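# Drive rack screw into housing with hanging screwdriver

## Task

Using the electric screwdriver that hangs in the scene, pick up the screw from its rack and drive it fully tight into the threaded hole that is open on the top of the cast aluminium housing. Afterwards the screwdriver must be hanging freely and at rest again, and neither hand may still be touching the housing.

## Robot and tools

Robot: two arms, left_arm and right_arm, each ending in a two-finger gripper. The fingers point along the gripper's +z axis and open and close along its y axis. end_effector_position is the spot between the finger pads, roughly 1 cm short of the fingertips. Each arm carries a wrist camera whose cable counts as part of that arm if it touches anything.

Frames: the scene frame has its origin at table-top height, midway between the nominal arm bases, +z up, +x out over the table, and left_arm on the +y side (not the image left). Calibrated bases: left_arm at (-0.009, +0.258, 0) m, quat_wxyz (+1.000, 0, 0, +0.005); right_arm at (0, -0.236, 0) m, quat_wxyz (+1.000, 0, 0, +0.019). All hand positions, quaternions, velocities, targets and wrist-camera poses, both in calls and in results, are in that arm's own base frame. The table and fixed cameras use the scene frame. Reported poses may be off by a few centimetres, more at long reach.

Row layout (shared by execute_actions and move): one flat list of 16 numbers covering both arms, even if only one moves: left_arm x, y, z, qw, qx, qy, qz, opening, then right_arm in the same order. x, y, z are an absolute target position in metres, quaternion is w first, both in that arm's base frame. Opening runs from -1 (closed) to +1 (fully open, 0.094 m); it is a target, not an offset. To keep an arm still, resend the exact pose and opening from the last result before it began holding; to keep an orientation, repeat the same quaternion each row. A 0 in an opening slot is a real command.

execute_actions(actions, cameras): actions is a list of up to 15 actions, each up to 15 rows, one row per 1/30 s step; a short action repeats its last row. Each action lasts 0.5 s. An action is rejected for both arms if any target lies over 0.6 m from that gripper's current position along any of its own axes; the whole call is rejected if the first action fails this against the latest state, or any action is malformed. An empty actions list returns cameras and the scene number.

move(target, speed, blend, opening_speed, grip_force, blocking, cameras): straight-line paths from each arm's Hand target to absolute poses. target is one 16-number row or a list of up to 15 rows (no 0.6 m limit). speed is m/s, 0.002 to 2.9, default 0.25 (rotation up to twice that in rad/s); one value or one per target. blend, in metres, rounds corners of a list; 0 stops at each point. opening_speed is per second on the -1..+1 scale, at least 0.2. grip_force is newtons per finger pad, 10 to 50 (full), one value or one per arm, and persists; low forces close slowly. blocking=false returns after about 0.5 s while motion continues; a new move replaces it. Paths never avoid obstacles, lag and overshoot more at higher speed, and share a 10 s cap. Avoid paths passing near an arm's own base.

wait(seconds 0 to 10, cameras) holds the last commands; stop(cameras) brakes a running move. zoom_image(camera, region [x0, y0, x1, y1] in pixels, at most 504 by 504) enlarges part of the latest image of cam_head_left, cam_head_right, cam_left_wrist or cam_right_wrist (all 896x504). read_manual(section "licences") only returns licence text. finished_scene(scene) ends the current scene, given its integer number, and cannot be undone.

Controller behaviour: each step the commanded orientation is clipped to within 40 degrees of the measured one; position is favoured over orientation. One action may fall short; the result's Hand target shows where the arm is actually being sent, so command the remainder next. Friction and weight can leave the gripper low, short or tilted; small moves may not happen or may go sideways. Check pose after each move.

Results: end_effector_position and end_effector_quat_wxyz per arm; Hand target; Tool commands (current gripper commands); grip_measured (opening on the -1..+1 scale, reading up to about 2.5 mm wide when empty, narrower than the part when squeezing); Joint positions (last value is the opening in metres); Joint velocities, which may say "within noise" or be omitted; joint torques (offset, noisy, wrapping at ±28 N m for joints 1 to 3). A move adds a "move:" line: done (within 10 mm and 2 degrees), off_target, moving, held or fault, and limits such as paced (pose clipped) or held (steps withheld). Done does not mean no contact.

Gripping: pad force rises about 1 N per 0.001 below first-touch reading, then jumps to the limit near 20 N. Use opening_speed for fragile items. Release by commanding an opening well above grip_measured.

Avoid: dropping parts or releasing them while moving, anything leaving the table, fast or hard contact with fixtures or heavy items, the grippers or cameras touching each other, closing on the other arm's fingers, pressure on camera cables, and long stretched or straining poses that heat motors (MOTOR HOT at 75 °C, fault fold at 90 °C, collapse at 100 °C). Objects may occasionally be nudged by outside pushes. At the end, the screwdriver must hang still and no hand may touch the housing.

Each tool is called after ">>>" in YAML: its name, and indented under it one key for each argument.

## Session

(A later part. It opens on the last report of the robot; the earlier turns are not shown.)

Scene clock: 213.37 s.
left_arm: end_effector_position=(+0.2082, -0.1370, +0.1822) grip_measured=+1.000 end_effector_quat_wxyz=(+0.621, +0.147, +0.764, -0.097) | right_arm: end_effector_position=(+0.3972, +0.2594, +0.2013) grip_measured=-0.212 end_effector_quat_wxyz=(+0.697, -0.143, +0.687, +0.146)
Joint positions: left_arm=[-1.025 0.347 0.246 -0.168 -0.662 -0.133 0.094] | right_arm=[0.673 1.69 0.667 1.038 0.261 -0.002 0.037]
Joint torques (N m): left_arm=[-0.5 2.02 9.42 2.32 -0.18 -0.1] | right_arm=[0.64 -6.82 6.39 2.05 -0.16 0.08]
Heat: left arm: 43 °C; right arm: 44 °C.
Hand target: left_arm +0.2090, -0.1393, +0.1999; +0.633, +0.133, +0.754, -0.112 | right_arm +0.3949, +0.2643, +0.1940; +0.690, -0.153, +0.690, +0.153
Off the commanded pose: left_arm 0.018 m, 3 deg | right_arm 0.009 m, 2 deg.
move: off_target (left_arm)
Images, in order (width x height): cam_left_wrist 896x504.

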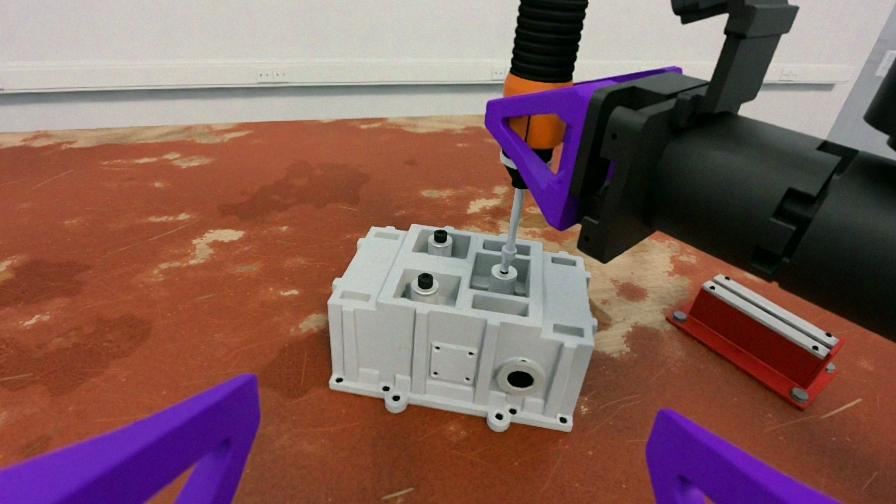

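>>> move:
  target: [0.21,-0.14,0.2,0.633,0.133,0.7544,-0.1116,1,0.395,0.2645,0.183,0.6903,-0.153,0.6903,0.153,-1]
  speed: 0.05
  cameras: ["cam_left_wrist"]

>>> zoom_image:
  camera: "cam_left_wrist"
  region: [450, 200, 550, 300]

Scene clock: 218.30 s.
left_arm: end_effector_position=(+0.2082, -0.1370, +0.1822) grip_measured=+1.000 end_effector_quat_wxyz=(+0.621, +0.147, +0.764, -0.097) | right_arm: end_effector_position=(+0.3978, +0.2599, +0.1986) grip_measured=-0.212 end_effector_quat_wxyz=(+0.703, -0.140, +0.681, +0.150)
Joint positions: left_arm=[-1.025 0.347 0.246 -0.168 -0.662 -0.133 0.094] | right_arm=[0.673 1.72 0.659 1.097 0.261 -0.002 0.037]
Joint torques (N m): left_arm=[-0.46 2 9.36 2.32 -0.18 -0.11] | right_arm=[0.64 -6.01 5.44 2.04 -0.19 0.11]
Heat: left arm: 43 °C; right arm: 44 °C.
Hand target: left_arm +0.2090, -0.1393, +0.1999; +0.633, +0.133, +0.754, -0.112 | right_arm +0.3947, +0.2642, +0.1831; +0.690, -0.153, +0.691, +0.153
Off the commanded pose: left_arm 0.018 m, 3 deg | right_arm 0.016 m, 2 deg.
move: off_target (left_arm, right_arm)
Images, in order (width x height): cam_left_wrist 896x504.

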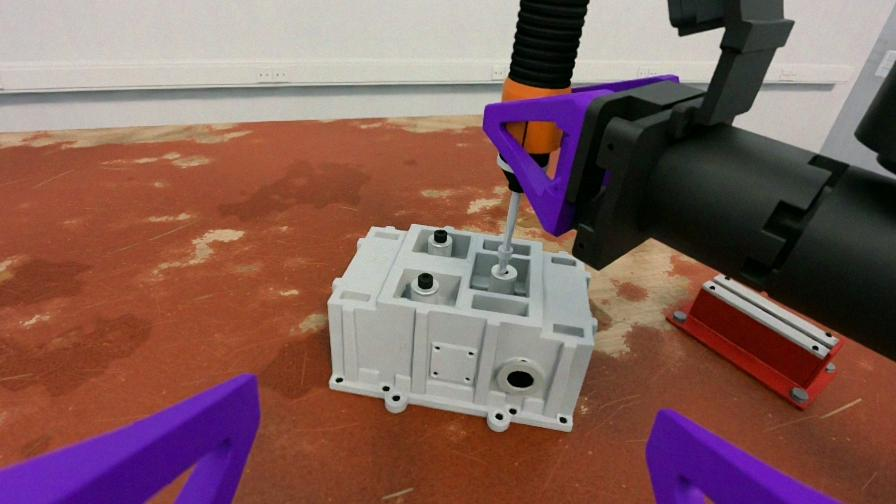

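Scaled by 5.040 from the camera's 896x504 image, which has a finer 1280x720 frame.

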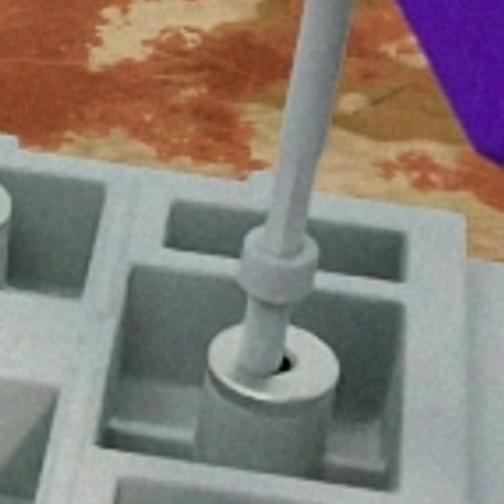

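>>> move:
  target: [0.21,-0.14,0.2,0.633,0.133,0.7544,-0.1116,1,0.397,0.261,0.186,0.6903,-0.153,0.6903,0.153,-1]
  speed: 0.05
  cameras: ["cam_left_wrist"]

>>> zoom_image:
  camera: "cam_left_wrist"
  region: [450, 200, 550, 300]

Scene clock: 223.43 s.
left_arm: end_effector_position=(+0.2083, -0.1369, +0.1822) grip_measured=+1.000 end_effector_quat_wxyz=(+0.621, +0.147, +0.764, -0.097) | right_arm: end_effector_position=(+0.3995, +0.2574, +0.1986) grip_measured=-0.212 end_effector_quat_wxyz=(+0.704, -0.138, +0.681, +0.148)
Joint positions: left_arm=[-1.025 0.347 0.246 -0.168 -0.662 -0.133 0.094] | right_arm=[0.667 1.72 0.659 1.097 0.26 -0.002 0.037]
Joint torques (N m): left_arm=[-0.49 1.99 9.36 2.32 -0.18 -0.11] | right_arm=[0.09 -7.21 5.6 1.91 -0.26 0.08]
Heat: left arm: 44 °C; right arm: 44 °C.
Hand target: left_arm +0.2091, -0.1393, +0.1999; +0.633, +0.133, +0.754, -0.112 | right_arm +0.3968, +0.2608, +0.1860; +0.690, -0.153, +0.690, +0.153
Off the commanded pose: left_arm 0.018 m, 3 deg | right_arm 0.013 m, 3 deg.
move: off_target (left_arm, right_arm)
Images, in order (width x height): cam_left_wrist 896x504.

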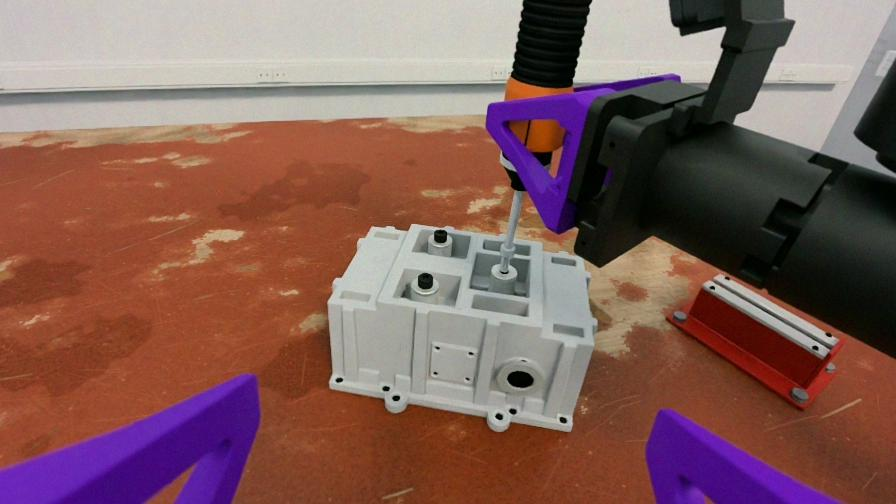

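Scaled by 5.040 from the camera's 896x504 image, which has a finer 1280x720 frame.

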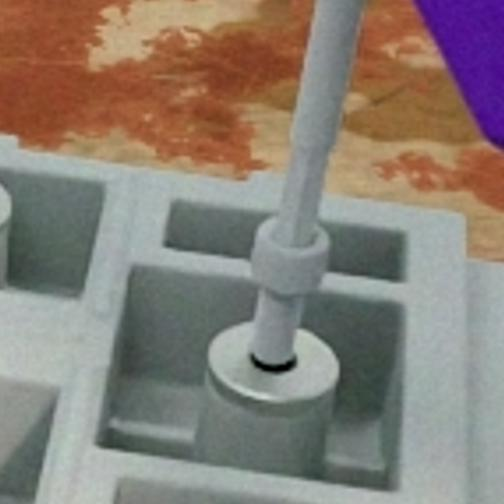

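>>> move:
  target: [0.21,-0.14,0.2,0.633,0.133,0.7544,-0.1116,1,0.394,0.2605,0.182,0.6903,-0.153,0.6903,0.153,-1]
  speed: 0.04
  cameras: ["cam_left_wrist"]

>>> zoom_image:
  camera: "cam_left_wrist"
  region: [450, 200, 550, 300]

Scene clock: 227.57 s.
left_arm: end_effector_position=(+0.2083, -0.1369, +0.1822) grip_measured=+1.000 end_effector_quat_wxyz=(+0.621, +0.147, +0.764, -0.097) | right_arm: end_effector_position=(+0.3976, +0.2561, +0.1980) grip_measured=-0.212 end_effector_quat_wxyz=(+0.706, -0.137, +0.679, +0.150)
Joint positions: left_arm=[-1.025 0.347 0.246 -0.168 -0.662 -0.133 0.094] | right_arm=[0.667 1.72 0.646 1.115 0.259 0 0.037]
Joint torques (N m): left_arm=[-0.49 1.99 9.39 2.32 -0.17 -0.11] | right_arm=[0.5 -6.57 5.16 1.94 -0.23 0.11]
Heat: left arm: 44 °C; right arm: 44 °C.
Hand target: left_arm +0.2091, -0.1393, +0.1999; +0.633, +0.133, +0.754, -0.112 | right_arm +0.3938, +0.2602, +0.1822; +0.690, -0.153, +0.690, +0.153
Off the commanded pose: left_arm 0.018 m, 3 deg | right_arm 0.017 m, 3 deg.
move: off_target (left_arm, right_arm)
Images, in order (width x height): cam_left_wrist 896x504.

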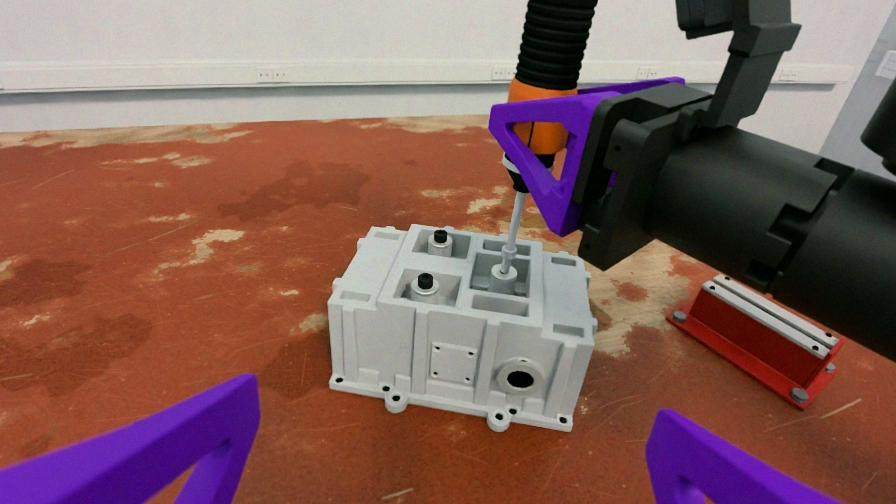

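Scaled by 5.040 from the camera's 896x504 image, which has a finer 1280x720 frame.

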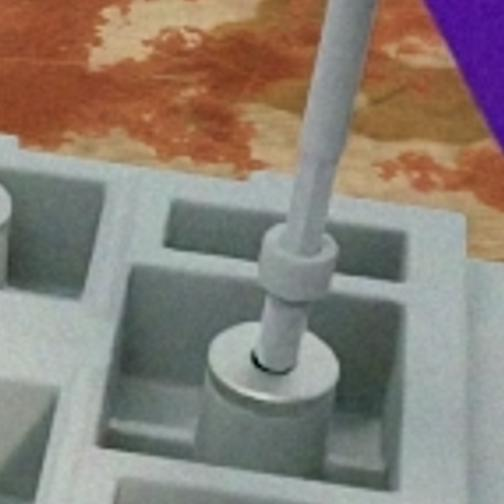

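>>> move:
  target: [0.21,-0.14,0.2,0.633,0.133,0.7544,-0.1116,1,0.394,0.2635,0.18,0.6903,-0.153,0.6903,0.153,-1]
  speed: 0.04
  cameras: ["cam_left_wrist"]

>>> zoom_image:
  camera: "cam_left_wrist"
  region: [450, 200, 550, 300]

Scene clock: 232.00 s.
left_arm: end_effector_position=(+0.2083, -0.1369, +0.1822) grip_measured=+1.000 end_effector_quat_wxyz=(+0.621, +0.147, +0.764, -0.097) | right_arm: end_effector_position=(+0.3977, +0.2565, +0.1976) grip_measured=-0.212 end_effector_quat_wxyz=(+0.706, -0.136, +0.678, +0.151)
Joint positions: left_arm=[-1.025 0.347 0.246 -0.168 -0.662 -0.133 0.094] | right_arm=[0.667 1.724 0.646 1.122 0.258 0 0.037]
Joint torques (N m): left_arm=[-0.42 2.03 9.37 2.32 -0.17 -0.1] | right_arm=[1.17 -5.89 5.6 1.98 -0.15 0.09]
Heat: left arm: 44 °C; right arm: 45 °C.
Hand target: left_arm +0.2091, -0.1393, +0.1999; +0.633, +0.133, +0.754, -0.112 | right_arm +0.3936, +0.2630, +0.1802; +0.690, -0.153, +0.690, +0.153
Off the commanded pose: left_arm 0.018 m, 3 deg | right_arm 0.019 m, 3 deg.
move: off_target (left_arm, right_arm)
Images, in order (width x height): cam_left_wrist 896x504.

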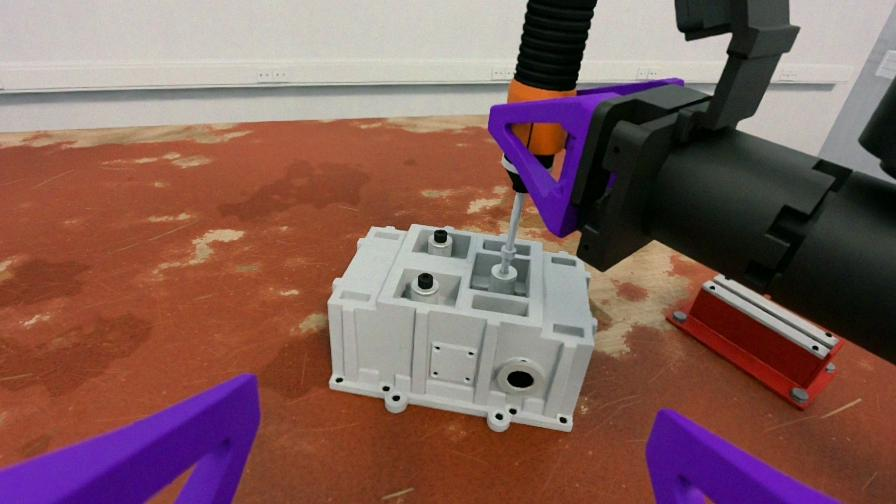

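Scaled by 5.040 from the camera's 896x504 image, which has a finer 1280x720 frame.

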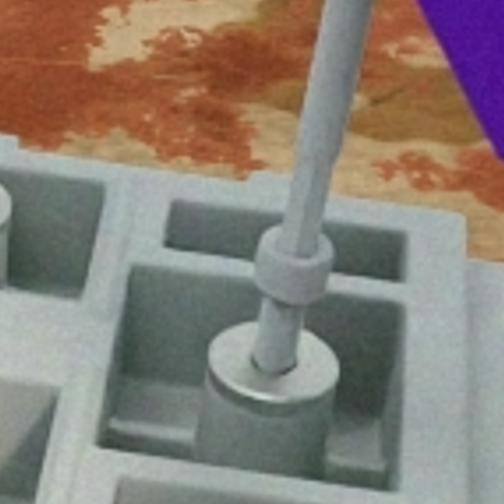

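>>> move:
  target: [0.21,-0.14,0.2,0.633,0.133,0.7544,-0.1116,1,0.394,0.265,0.173,0.6903,-0.153,0.6903,0.153,-1]
  speed: 0.03
  cameras: ["cam_left_wrist"]

>>> zoom_image:
  camera: "cam_left_wrist"
  region: [450, 200, 550, 300]

Scene clock: 236.70 s.
left_arm: end_effector_position=(+0.2083, -0.1369, +0.1822) grip_measured=+1.000 end_effector_quat_wxyz=(+0.621, +0.147, +0.764, -0.097) | right_arm: end_effector_position=(+0.3980, +0.2570, +0.1969) grip_measured=-0.212 end_effector_quat_wxyz=(+0.712, -0.133, +0.672, +0.154)
Joint positions: left_arm=[-1.025 0.347 0.246 -0.168 -0.662 -0.133 0.094] | right_arm=[0.667 1.747 0.642 1.168 0.258 0 0.037]
Joint torques (N m): left_arm=[-0.49 2.02 9.37 2.32 -0.18 -0.11] | right_arm=[1.43 -5.52 5.27 1.83 -0.13 0.06]
Heat: left arm: 44 °C; right arm: 44 °C.
Hand target: left_arm +0.2091, -0.1393, +0.1999; +0.633, +0.133, +0.754, -0.112 | right_arm +0.3933, +0.2643, +0.1734; +0.690, -0.153, +0.690, +0.153
Off the commanded pose: left_arm 0.018 m, 3 deg | right_arm 0.025 m, 4 deg.
move: off_target (left_arm, right_arm)
Images, in order (width x height): cam_left_wrist 896x504.

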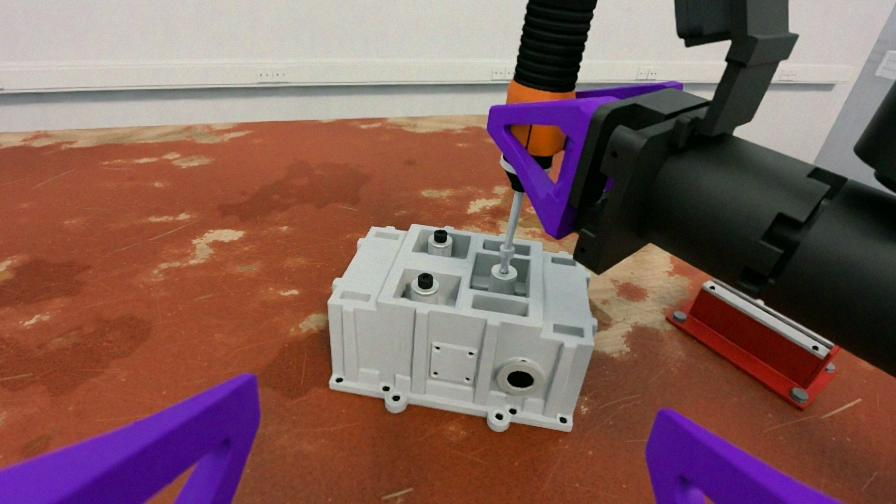

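Scaled by 5.040 from the camera's 896x504 image, which has a finer 1280x720 frame.

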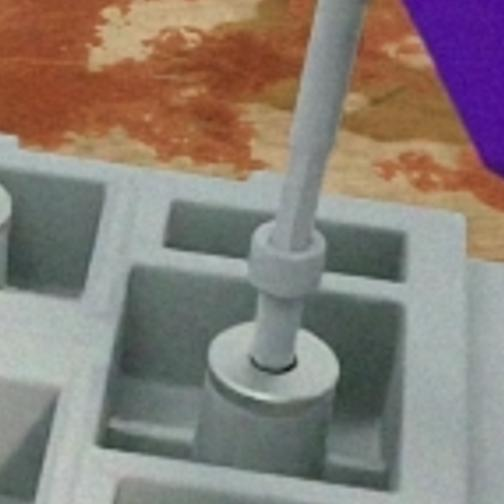

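>>> move:
  target: [0.21,-0.14,0.2,0.633,0.133,0.7544,-0.1116,1,0.4,0.2675,0.171,0.6658,-0.1583,0.7141,0.1476,-1]
  speed: 0.04
  cameras: ["cam_left_wrist"]

>>> zoom_image:
  camera: "cam_left_wrist"
  region: [450, 200, 550, 300]

Scene clock: 244.07 s.
left_arm: end_effector_position=(+0.2083, -0.1369, +0.1822) grip_measured=+1.000 end_effector_quat_wxyz=(+0.621, +0.147, +0.764, -0.097) | right_arm: end_effector_position=(+0.4009, +0.2588, +0.1931) grip_measured=-0.212 end_effector_quat_wxyz=(+0.701, -0.137, +0.684, +0.149)
Joint positions: left_arm=[-1.025 0.347 0.246 -0.168 -0.662 -0.133 0.094] | right_arm=[0.667 1.74 0.661 1.108 0.261 0.005 0.037]
Joint torques (N m): left_arm=[-0.49 2.04 9.37 2.32 -0.19 -0.12] | right_arm=[1.07 -8.06 7.41 1.05 -0.18 0.2]
Heat: left arm: 44 °C; right arm: 44 °C.
Hand target: left_arm +0.2091, -0.1393, +0.1999; +0.633, +0.133, +0.754, -0.112 | right_arm +0.3984, +0.2663, +0.1712; +0.668, -0.158, +0.712, +0.148
Off the commanded pose: left_arm 0.018 m, 3 deg | right_arm 0.024 m, 6 deg.
move: off_target (left_arm, right_arm)
Images, in order (width x height): cam_left_wrist 896x504.

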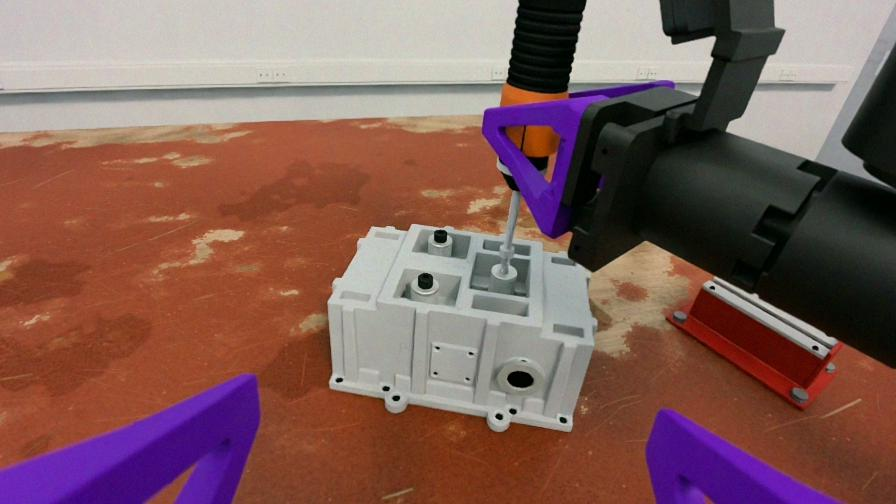

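Scaled by 5.040 from the camera's 896x504 image, which has a finer 1280x720 frame.

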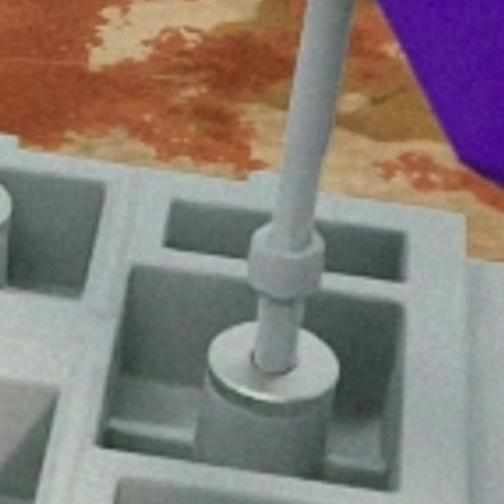

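>>> move:
  target: [0.21,-0.14,0.2,0.633,0.133,0.7544,-0.1116,1,0.4,0.2675,0.16,0.6658,-0.1583,0.7141,0.1476,-1]
  speed: 0.03
  cameras: ["cam_left_wrist"]

>>> zoom_image:
  camera: "cam_left_wrist"
  region: [450, 150, 600, 300]

Scene clock: 248.47 s.
left_arm: end_effector_position=(+0.2083, -0.1369, +0.1822) grip_measured=+1.000 end_effector_quat_wxyz=(+0.621, +0.147, +0.764, -0.097) | right_arm: end_effector_position=(+0.4011, +0.2585, +0.1939) grip_measured=-0.212 end_effector_quat_wxyz=(+0.702, -0.135, +0.683, +0.150)
Joint positions: left_arm=[-1.025 0.347 0.246 -0.168 -0.662 -0.133 0.094] | right_arm=[0.667 1.74 0.661 1.111 0.263 0.006 0.037]
Joint torques (N m): left_arm=[-0.49 1.96 9.39 2.32 -0.17 -0.11] | right_arm=[1.01 -5.08 6.08 1.45 -0.21 0.18]
Heat: left arm: 44 °C; right arm: 43 °C.
Hand target: left_arm +0.2091, -0.1393, +0.1999; +0.633, +0.133, +0.754, -0.112 | right_arm +0.3979, +0.2658, +0.1605; +0.666, -0.158, +0.714, +0.148
Off the commanded pose: left_arm 0.018 m, 3 deg | right_arm 0.035 m, 6 deg.
move: off_target (left_arm, right_arm)
Images, in order (width x height): cam_left_wrist 896x504.

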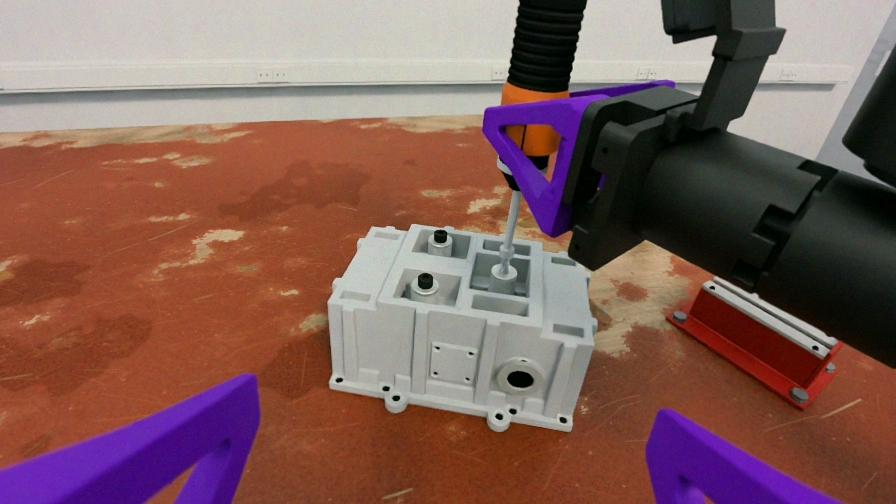

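Scaled by 3.360 from the camera's 896x504 image, which has a finer 1280x720 frame.

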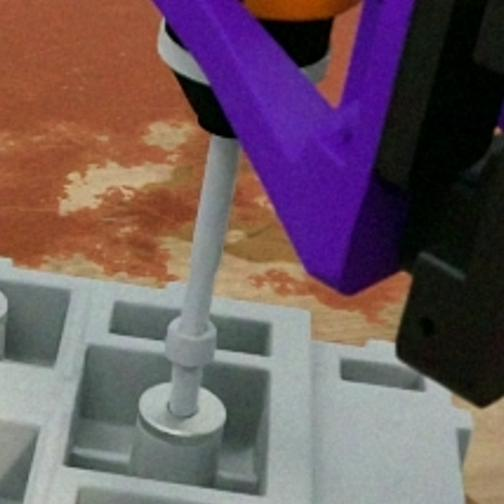

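>>> wait:
  seconds: 1
  cameras: ["cam_left_wrist","cam_head_left","cam_right_wrist"]

>>> zoom_image:
  camera: "cam_left_wrist"
  region: [450, 0, 650, 300]

>>> zoom_image:
  camera: "cam_head_left"
  region: [370, 0, 510, 140]

Scene clock: 253.70 s.
left_arm: end_effector_position=(+0.2083, -0.1369, +0.1822) grip_measured=+1.000 end_effector_quat_wxyz=(+0.621, +0.147, +0.764, -0.097) | right_arm: end_effector_position=(+0.4011, +0.2584, +0.1940) grip_measured=-0.212 end_effector_quat_wxyz=(+0.702, -0.134, +0.683, +0.150)
Joint positions: left_arm=[-1.025 0.347 0.246 -0.168 -0.662 -0.133 0.094] | right_arm=[0.667 1.74 0.661 1.112 0.263 0.007 0.037]
Joint torques (N m): left_arm=[-0.47 2.02 9.39 2.32 -0.17 -0.11] | right_arm=[0.96 -5.01 5.85 1.44 -0.2 0.17]
Heat: left arm: 45 °C; right arm: 43 °C.
Hand target: left_arm +0.2091, -0.1393, +0.1999; +0.633, +0.133, +0.754, -0.112 | right_arm +0.3979, +0.2658, +0.1605; +0.666, -0.158, +0.714, +0.148
Tool commands: left_gripper/opening=+1.0 right_gripper/opening=-1.0
Off the commanded pose: left_arm 0.018 m, 3 deg | right_arm 0.035 m, 6 deg.
wait: 1.00 s; at rest from the start
Images, in order (width x height): cam_head_left 896x504, cam_left_wrist 896x504, cam_right_wrist 896x504.

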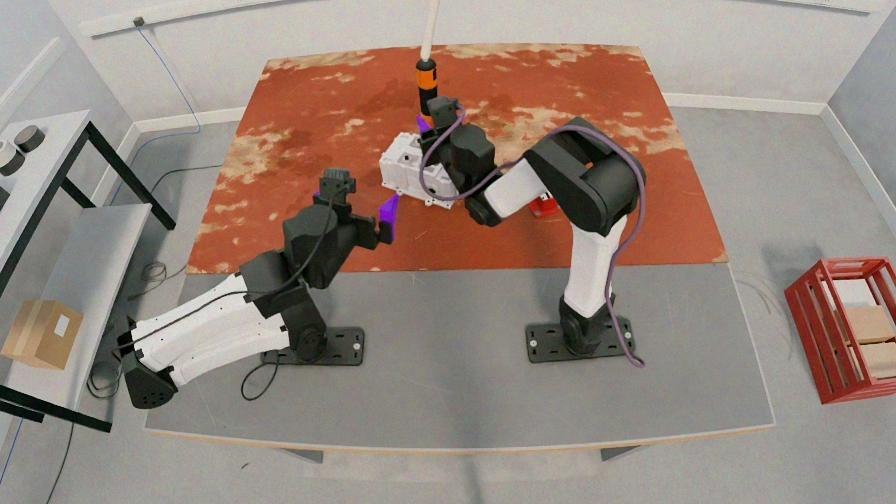

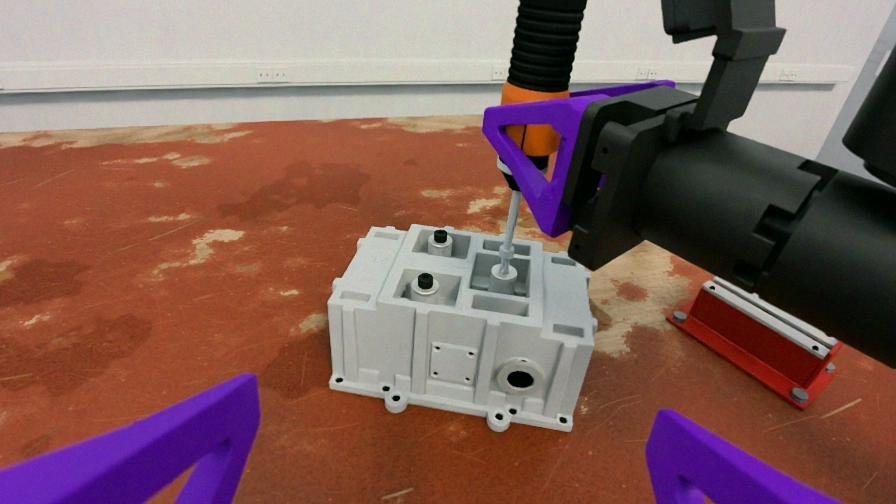

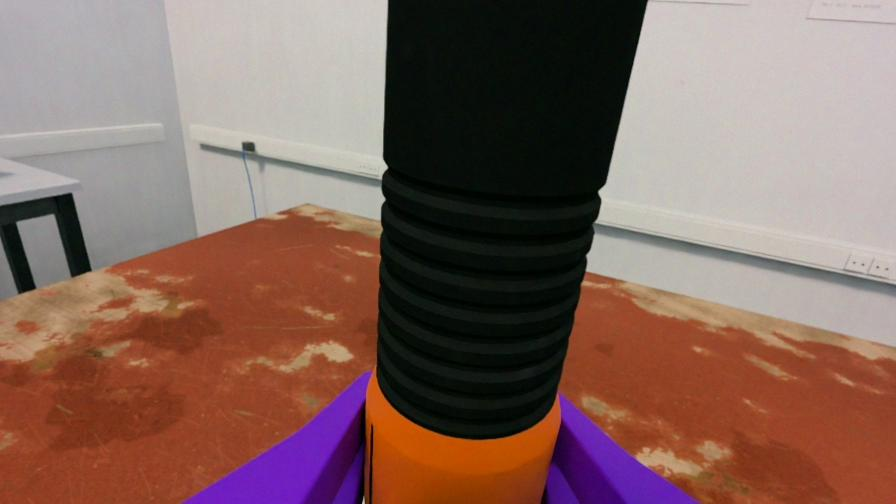

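Scaled by 1.680 from the camera's 896x504 image, which has a finer 1280x720 frame.

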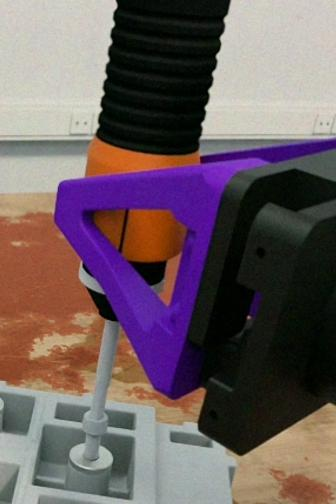

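Scaled by 3.600 from the camera's 896x504 image, which has a finer 1280x720 frame.

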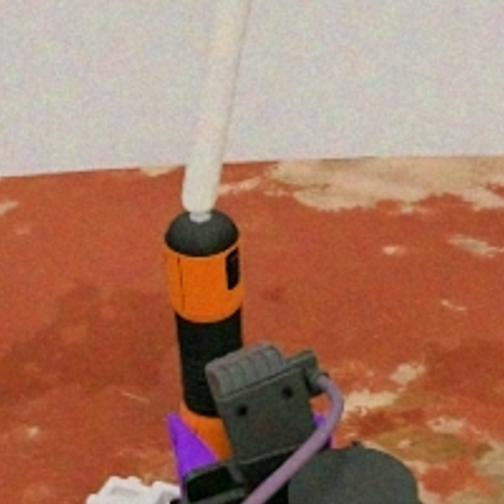

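>>> move:
  target: [0.345,-0.0,0.192,0.611,0.359,0.617,-0.343,1,0.4,0.2675,0.16,0.6658,-0.1583,0.7141,0.1476,-1]
  speed: 0.3
  cameras: ["cam_left_wrist"]

>>> zoom_image:
  camera: "cam_left_wrist"
  region: [520, 260, 620, 360]

Scene clock: 259.10 s.
left_arm: end_effector_position=(+0.3415, +0.0005, +0.1871) grip_measured=+1.000 end_effector_quat_wxyz=(+0.614, +0.344, +0.623, -0.342) | right_arm: end_effector_position=(+0.4011, +0.2584, +0.1940) grip_measured=-0.212 end_effector_quat_wxyz=(+0.702, -0.134, +0.683, +0.150)
Joint positions: left_arm=[0.536 1.587 0.703 0.362 1.546 0.518 0.094] | right_arm=[0.667 1.74 0.661 1.112 0.263 0.007 0.037]
Joint torques (N m): left_arm=[-0.49 -3.92 7.68 1.35 0.4 0.08] | right_arm=[0.98 -4.98 6.13 1.47 -0.22 0.16]
Heat: left arm: 45 °C; right arm: 43 °C.
Hand target: left_arm +0.3450, -0.0001, +0.1920; +0.616, +0.355, +0.614, -0.343 | right_arm +0.3979, +0.2658, +0.1605; +0.666, -0.158, +0.714, +0.148
Off the commanded pose: left_arm 0.006 m, 2 deg | right_arm 0.035 m, 6 deg.
move: off_target (right_arm)
Images, in order (width x height): cam_left_wrist 896x504.

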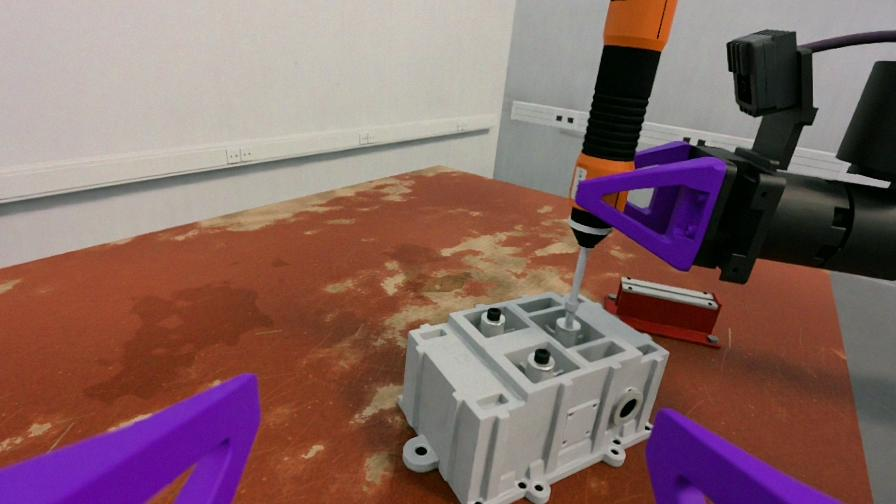

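Scaled by 5.040 from the camera's 896x504 image, which has a finer 1280x720 frame.

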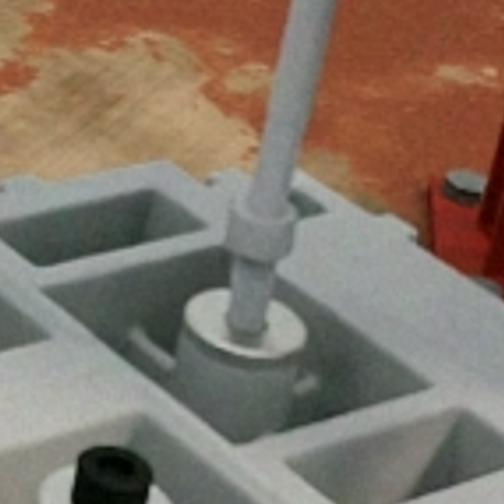

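>>> move:
  target: [0.345,-0.0,0.192,0.611,0.359,0.617,-0.343,1,0.407,0.271,0.164,0.6469,-0.1621,0.7312,0.1434,-1]
  speed: 0.04
  cameras: ["cam_left_wrist"]

>>> zoom_image:
  camera: "cam_left_wrist"
  region: [520, 220, 660, 360]

Scene clock: 264.80 s.
left_arm: end_effector_position=(+0.3414, +0.0004, +0.1869) grip_measured=+1.000 end_effector_quat_wxyz=(+0.614, +0.344, +0.623, -0.342) | right_arm: end_effector_position=(+0.4083, +0.2626, +0.1923) grip_measured=-0.212 end_effector_quat_wxyz=(+0.690, -0.137, +0.696, +0.144)
Joint positions: left_arm=[0.536 1.587 0.703 0.358 1.546 0.521 0.094] | right_arm=[0.666 1.74 0.707 1.026 0.266 0.012 0.037]
Joint torques (N m): left_arm=[-0.46 -3.96 7.76 1.37 0.41 0.06] | right_arm=[0.68 -7.71 7.38 1.01 -0.27 0.25]
Heat: left arm: 44 °C; right arm: 43 °C.
Hand target: left_arm +0.3450, -0.0001, +0.1920; +0.616, +0.355, +0.614, -0.343 | right_arm +0.4051, +0.2694, +0.1644; +0.649, -0.161, +0.730, +0.144
Off the commanded pose: left_arm 0.006 m, 2 deg | right_arm 0.029 m, 7 deg.
move: off_target (right_arm)
Images, in order (width x height): cam_left_wrist 896x504.

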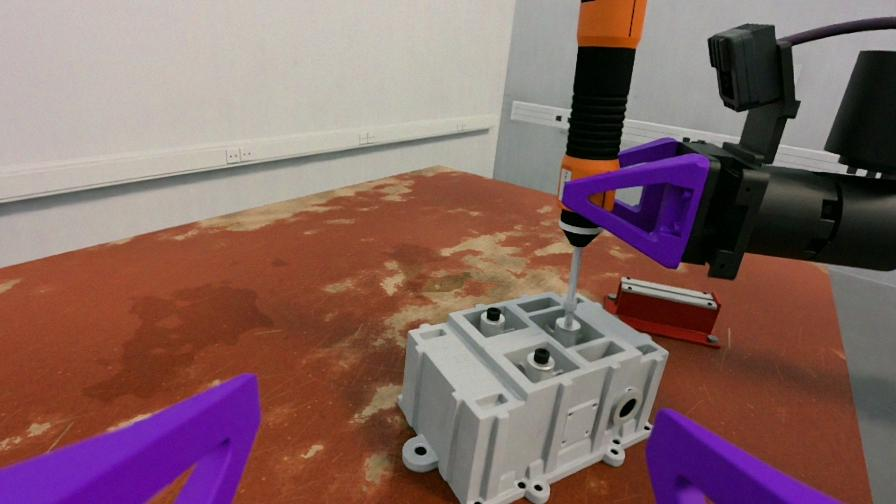

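Scaled by 3.600 from the camera's 896x504 image, which has a finer 1280x720 frame.

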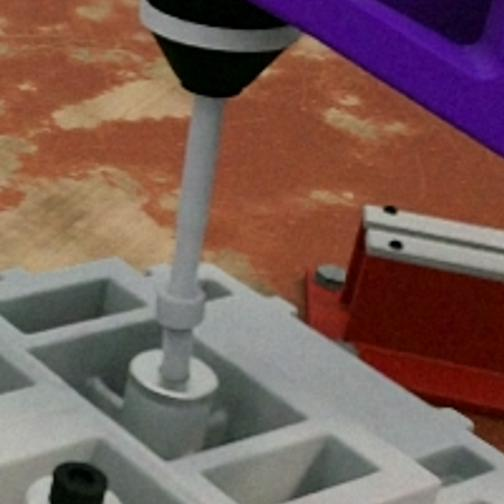

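>>> move:
  target: [0.345,-0.0,0.192,0.611,0.359,0.617,-0.343,1,0.404,0.2695,0.148,0.6469,-0.1621,0.7312,0.1434,-1]
  speed: 0.03
  cameras: ["cam_left_wrist"]

>>> zoom_image:
  camera: "cam_left_wrist"
  region: [520, 220, 660, 360]

Scene clock: 270.23 s.
left_arm: end_effector_position=(+0.3413, +0.0004, +0.1867) grip_measured=+1.000 end_effector_quat_wxyz=(+0.614, +0.344, +0.623, -0.343) | right_arm: end_effector_position=(+0.4074, +0.2613, +0.1937) grip_measured=-0.212 end_effector_quat_wxyz=(+0.693, -0.133, +0.693, +0.146)
Joint positions: left_arm=[0.536 1.587 0.703 0.356 1.546 0.523 0.094] | right_arm=[0.665 1.74 0.699 1.046 0.268 0.017 0.037]
Joint torques (N m): left_arm=[-0.46 -3.95 7.76 1.34 0.4 0.07] | right_arm=[0.72 -4.21 4.77 1.45 -0.27 0.22]
Heat: left arm: 44 °C; right arm: 42 °C.
Hand target: left_arm +0.3449, -0.0001, +0.1920; +0.616, +0.355, +0.614, -0.343 | right_arm +0.4013, +0.2670, +0.1491; +0.647, -0.161, +0.731, +0.143
Off the commanded pose: left_arm 0.007 m, 2 deg | right_arm 0.047 m, 8 deg.
move: off_target (right_arm)
Images, in order (width x height): cam_left_wrist 896x504.

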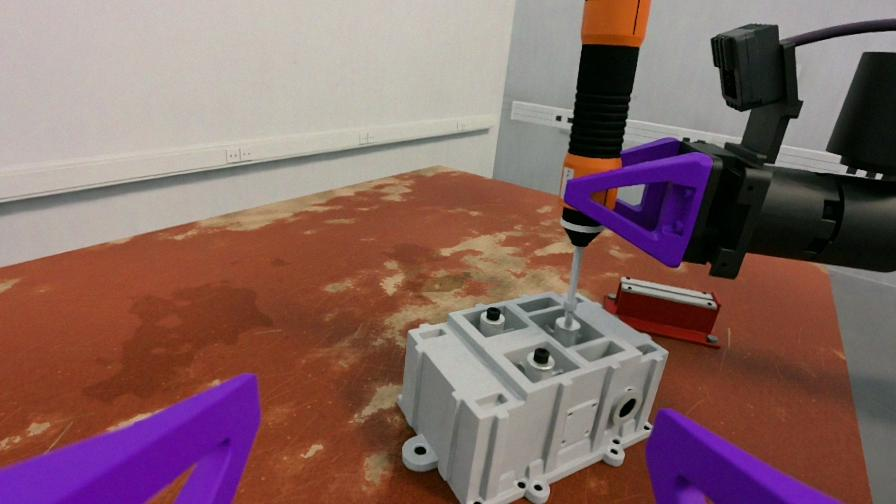

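Scaled by 3.600 from the camera's 896x504 image, which has a finer 1280x720 frame.

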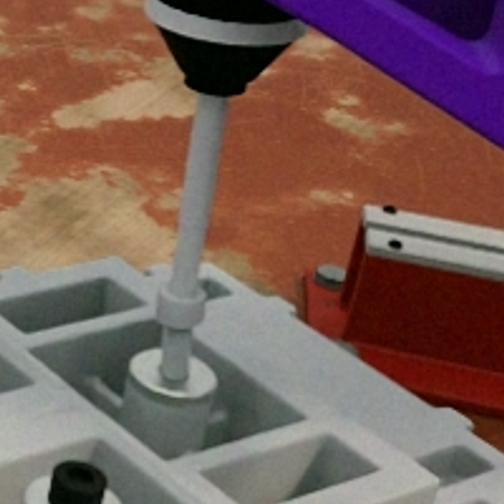

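>>> move:
  target: [0.345,-0.0,0.3,0.611,0.359,0.617,-0.343,1,0.404,0.2695,0.148,0.6469,-0.1621,0.7312,0.1434,-1]
  speed: 0.3
  cameras: ["cam_left_wrist","cam_head_right"]

>>> zoom_image:
  camera: "cam_left_wrist"
  region: [500, 0, 720, 320]

>>> zoom_image:
  camera: "cam_head_right"
  region: [390, 30, 450, 100]

Scene clock: 276.10 s.
left_arm: end_effector_position=(+0.3460, +0.0031, +0.2912) grip_measured=+1.000 end_effector_quat_wxyz=(+0.615, +0.343, +0.620, -0.346) | right_arm: end_effector_position=(+0.4066, +0.2606, +0.1937) grip_measured=-0.212 end_effector_quat_wxyz=(+0.695, -0.132, +0.692, +0.148)
Joint positions: left_arm=[0.536 1.421 0.934 0.202 1.553 0.276 0.094] | right_arm=[0.665 1.74 0.693 1.056 0.268 0.019 0.037]
Joint torques (N m): left_arm=[-0.46 -4.9 8.01 1.41 0.25 0] | right_arm=[0.69 -4.46 5.15 1.38 -0.26 0.21]
Heat: left arm: 44 °C; right arm: 42 °C.
Hand target: left_arm +0.3449, -0.0001, +0.2999; +0.617, +0.355, +0.613, -0.344 | right_arm +0.4011, +0.2669, +0.1492; +0.647, -0.161, +0.731, +0.144
Off the commanded pose: left_arm 0.009 m, 2 deg | right_arm 0.047 m, 8 deg.
move: off_target (right_arm)
Images, in order (width x height): cam_head_right 896x504, cam_left_wrist 896x504.

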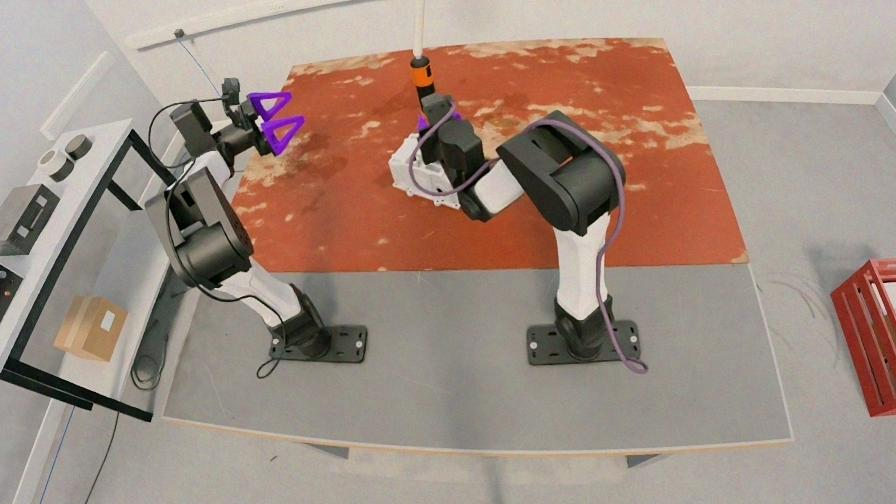

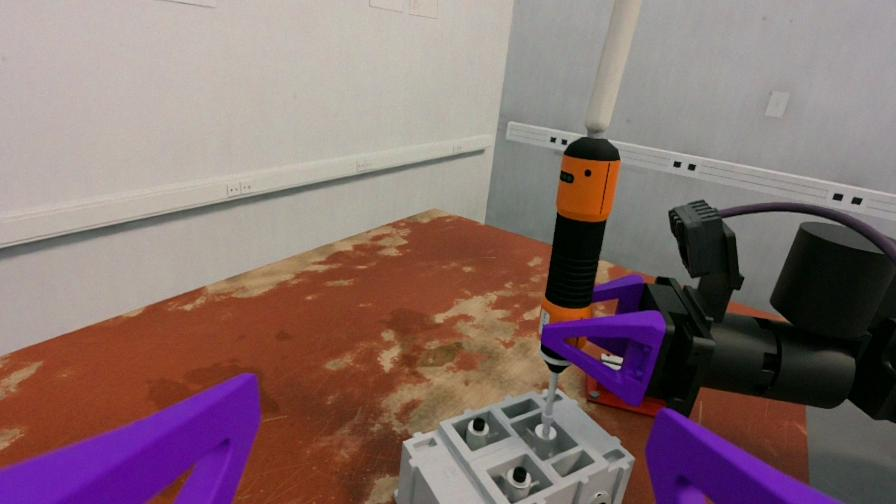

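Scaled by 1.575 from the camera's 896x504 image, which has a finer 1280x720 frame.

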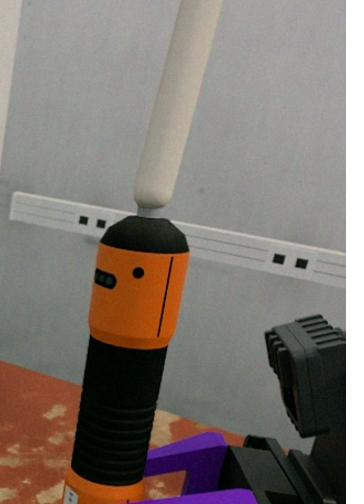

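Scaled by 7.200 from the camera's 896x504 image, which has a finer 1280x720 frame.

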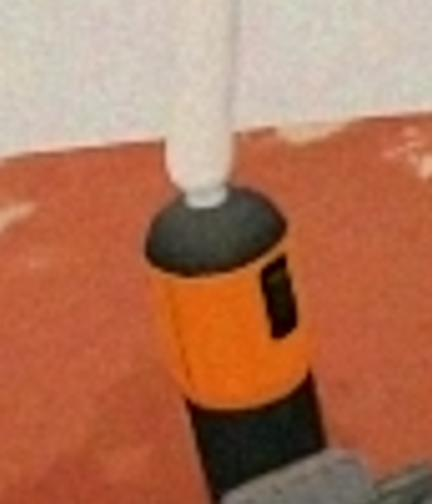

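>>> move:
  target: [0.345,-0.0,0.192,0.611,0.359,0.617,-0.343,1,0.405,0.269,0.125,0.621,-0.167,0.7533,0.1376,-1]
  speed: 0.06
  cameras: ["cam_left_wrist"]

>>> zoom_image:
  camera: "cam_left_wrist"
  region: [520, 220, 660, 360]

Scene clock: 283.70 s.
left_arm: end_effector_position=(+0.3445, +0.0022, +0.1937) grip_measured=+1.000 end_effector_quat_wxyz=(+0.617, +0.353, +0.617, -0.338) | right_arm: end_effector_position=(+0.4074, +0.2594, +0.1909) grip_measured=-0.212 end_effector_quat_wxyz=(+0.693, -0.126, +0.693, +0.151)
Joint positions: left_arm=[0.536 1.586 0.761 0.21 1.553 0.633 0.094] | right_arm=[0.662 1.749 0.689 1.067 0.268 0.032 0.037]
Joint torques (N m): left_arm=[-0.5 -4.14 5.86 1.31 0.36 0.09] | right_arm=[0.62 -3.56 4.48 0.86 -0.34 0.23]
Heat: left arm: 44 °C; right arm: 42 °C.
Hand target: left_arm +0.3451, -0.0002, +0.1920; +0.615, +0.355, +0.615, -0.342 | right_arm +0.3989, +0.2639, +0.1273; +0.623, -0.165, +0.752, +0.138
Off the commanded pose: left_arm 0.003 m, 1 deg | right_arm 0.067 m, 12 deg.
move: off_target (right_arm)
Images, in order (width x height): cam_left_wrist 896x504.

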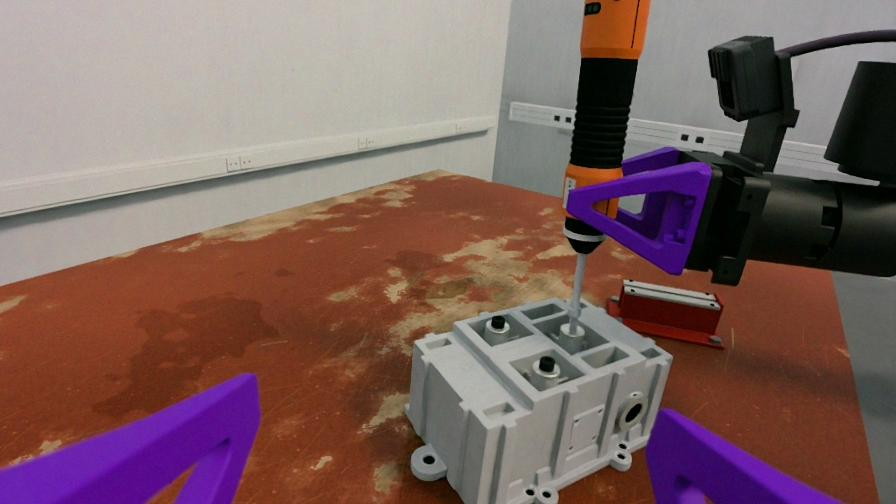

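Scaled by 3.600 from the camera's 896x504 image, which has a finer 1280x720 frame.

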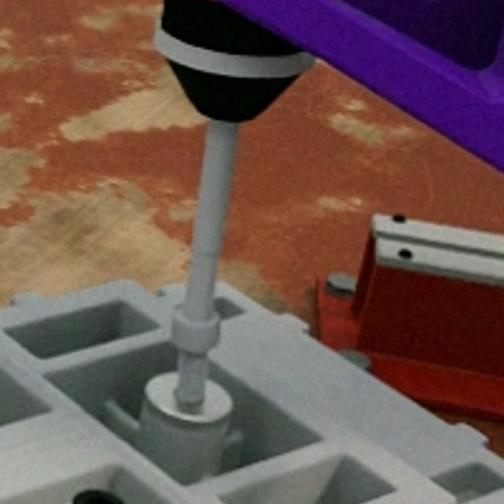

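>>> zoom_image:
  camera: "cam_left_wrist"
  region: [545, 300, 605, 360]

>>> move:
  target: [0.21,-0.14,0.2,0.633,0.133,0.7544,-0.1116,1,0.405,0.269,0.125,0.621,-0.167,0.7533,0.1376,-1]
  speed: 0.3
  cameras: ["cam_left_wrist"]

>>> zoom_image:
  camera: "cam_left_wrist"
  region: [450, 200, 550, 300]

Scaled by 8.400 from the camera's 896x504 image, which has a finer 1280x720 frame.

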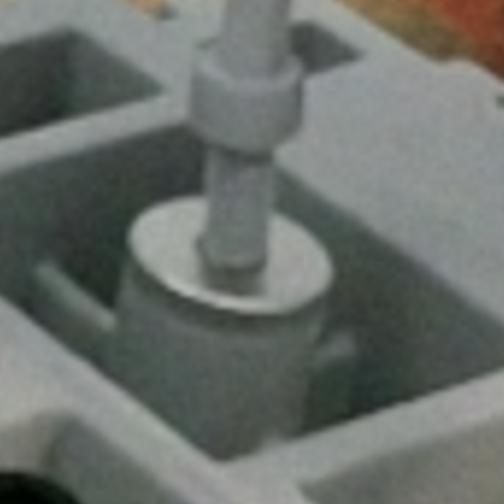

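Scene clock: 290.77 s.
left_arm: end_effector_position=(+0.2080, -0.1371, +0.1814) grip_measured=+1.000 end_effector_quat_wxyz=(+0.620, +0.149, +0.764, -0.097) | right_arm: end_effector_position=(+0.4059, +0.2580, +0.1908) grip_measured=-0.212 end_effector_quat_wxyz=(+0.695, -0.124, +0.691, +0.153)
Joint positions: left_arm=[-1.026 0.346 0.246 -0.172 -0.661 -0.132 0.094] | right_arm=[0.662 1.749 0.678 1.085 0.268 0.036 0.037]
Joint torques (N m): left_arm=[-0.49 2.03 9.39 2.34 -0.17 -0.12] | right_arm=[0.72 -3.69 5.09 0.74 -0.32 0.15]
Heat: left arm: 43 °C; right arm: 41 °C.
Hand target: left_arm +0.2090, -0.1393, +0.1997; +0.633, +0.133, +0.754, -0.112 | right_arm +0.3983, +0.2635, +0.1272; +0.623, -0.165, +0.752, +0.138
Off the commanded pose: left_arm 0.019 m, 3 deg | right_arm 0.067 m, 12 deg.
move: off_target (left_arm, right_arm)
Images, in order (width x height): cam_left_wrist 896x504.

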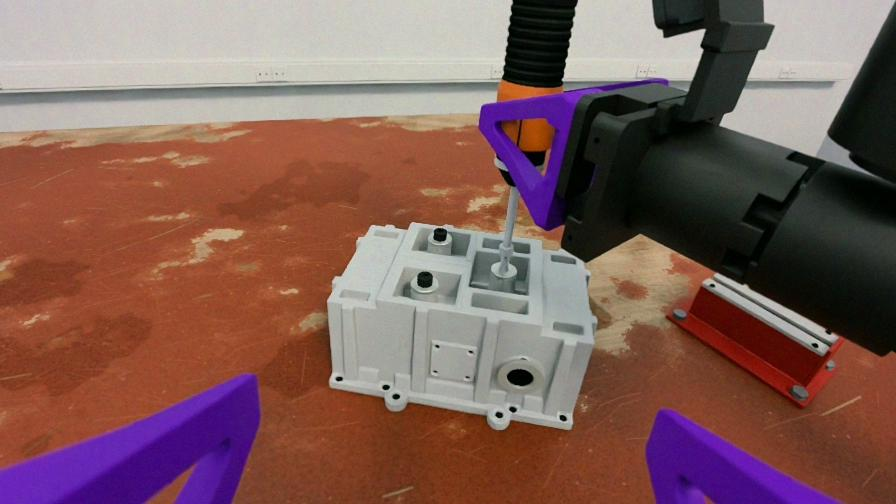

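Scaled by 5.040 from the camera's 896x504 image, which has a finer 1280x720 frame.

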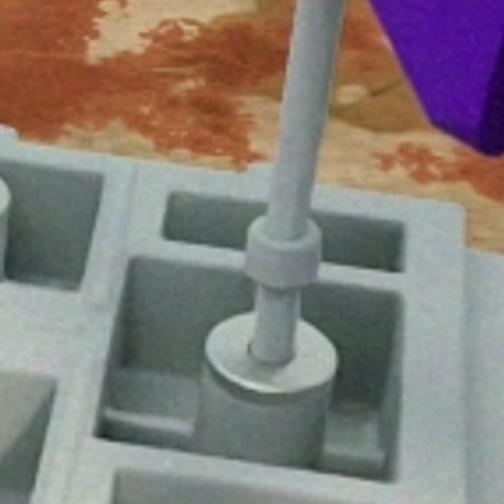

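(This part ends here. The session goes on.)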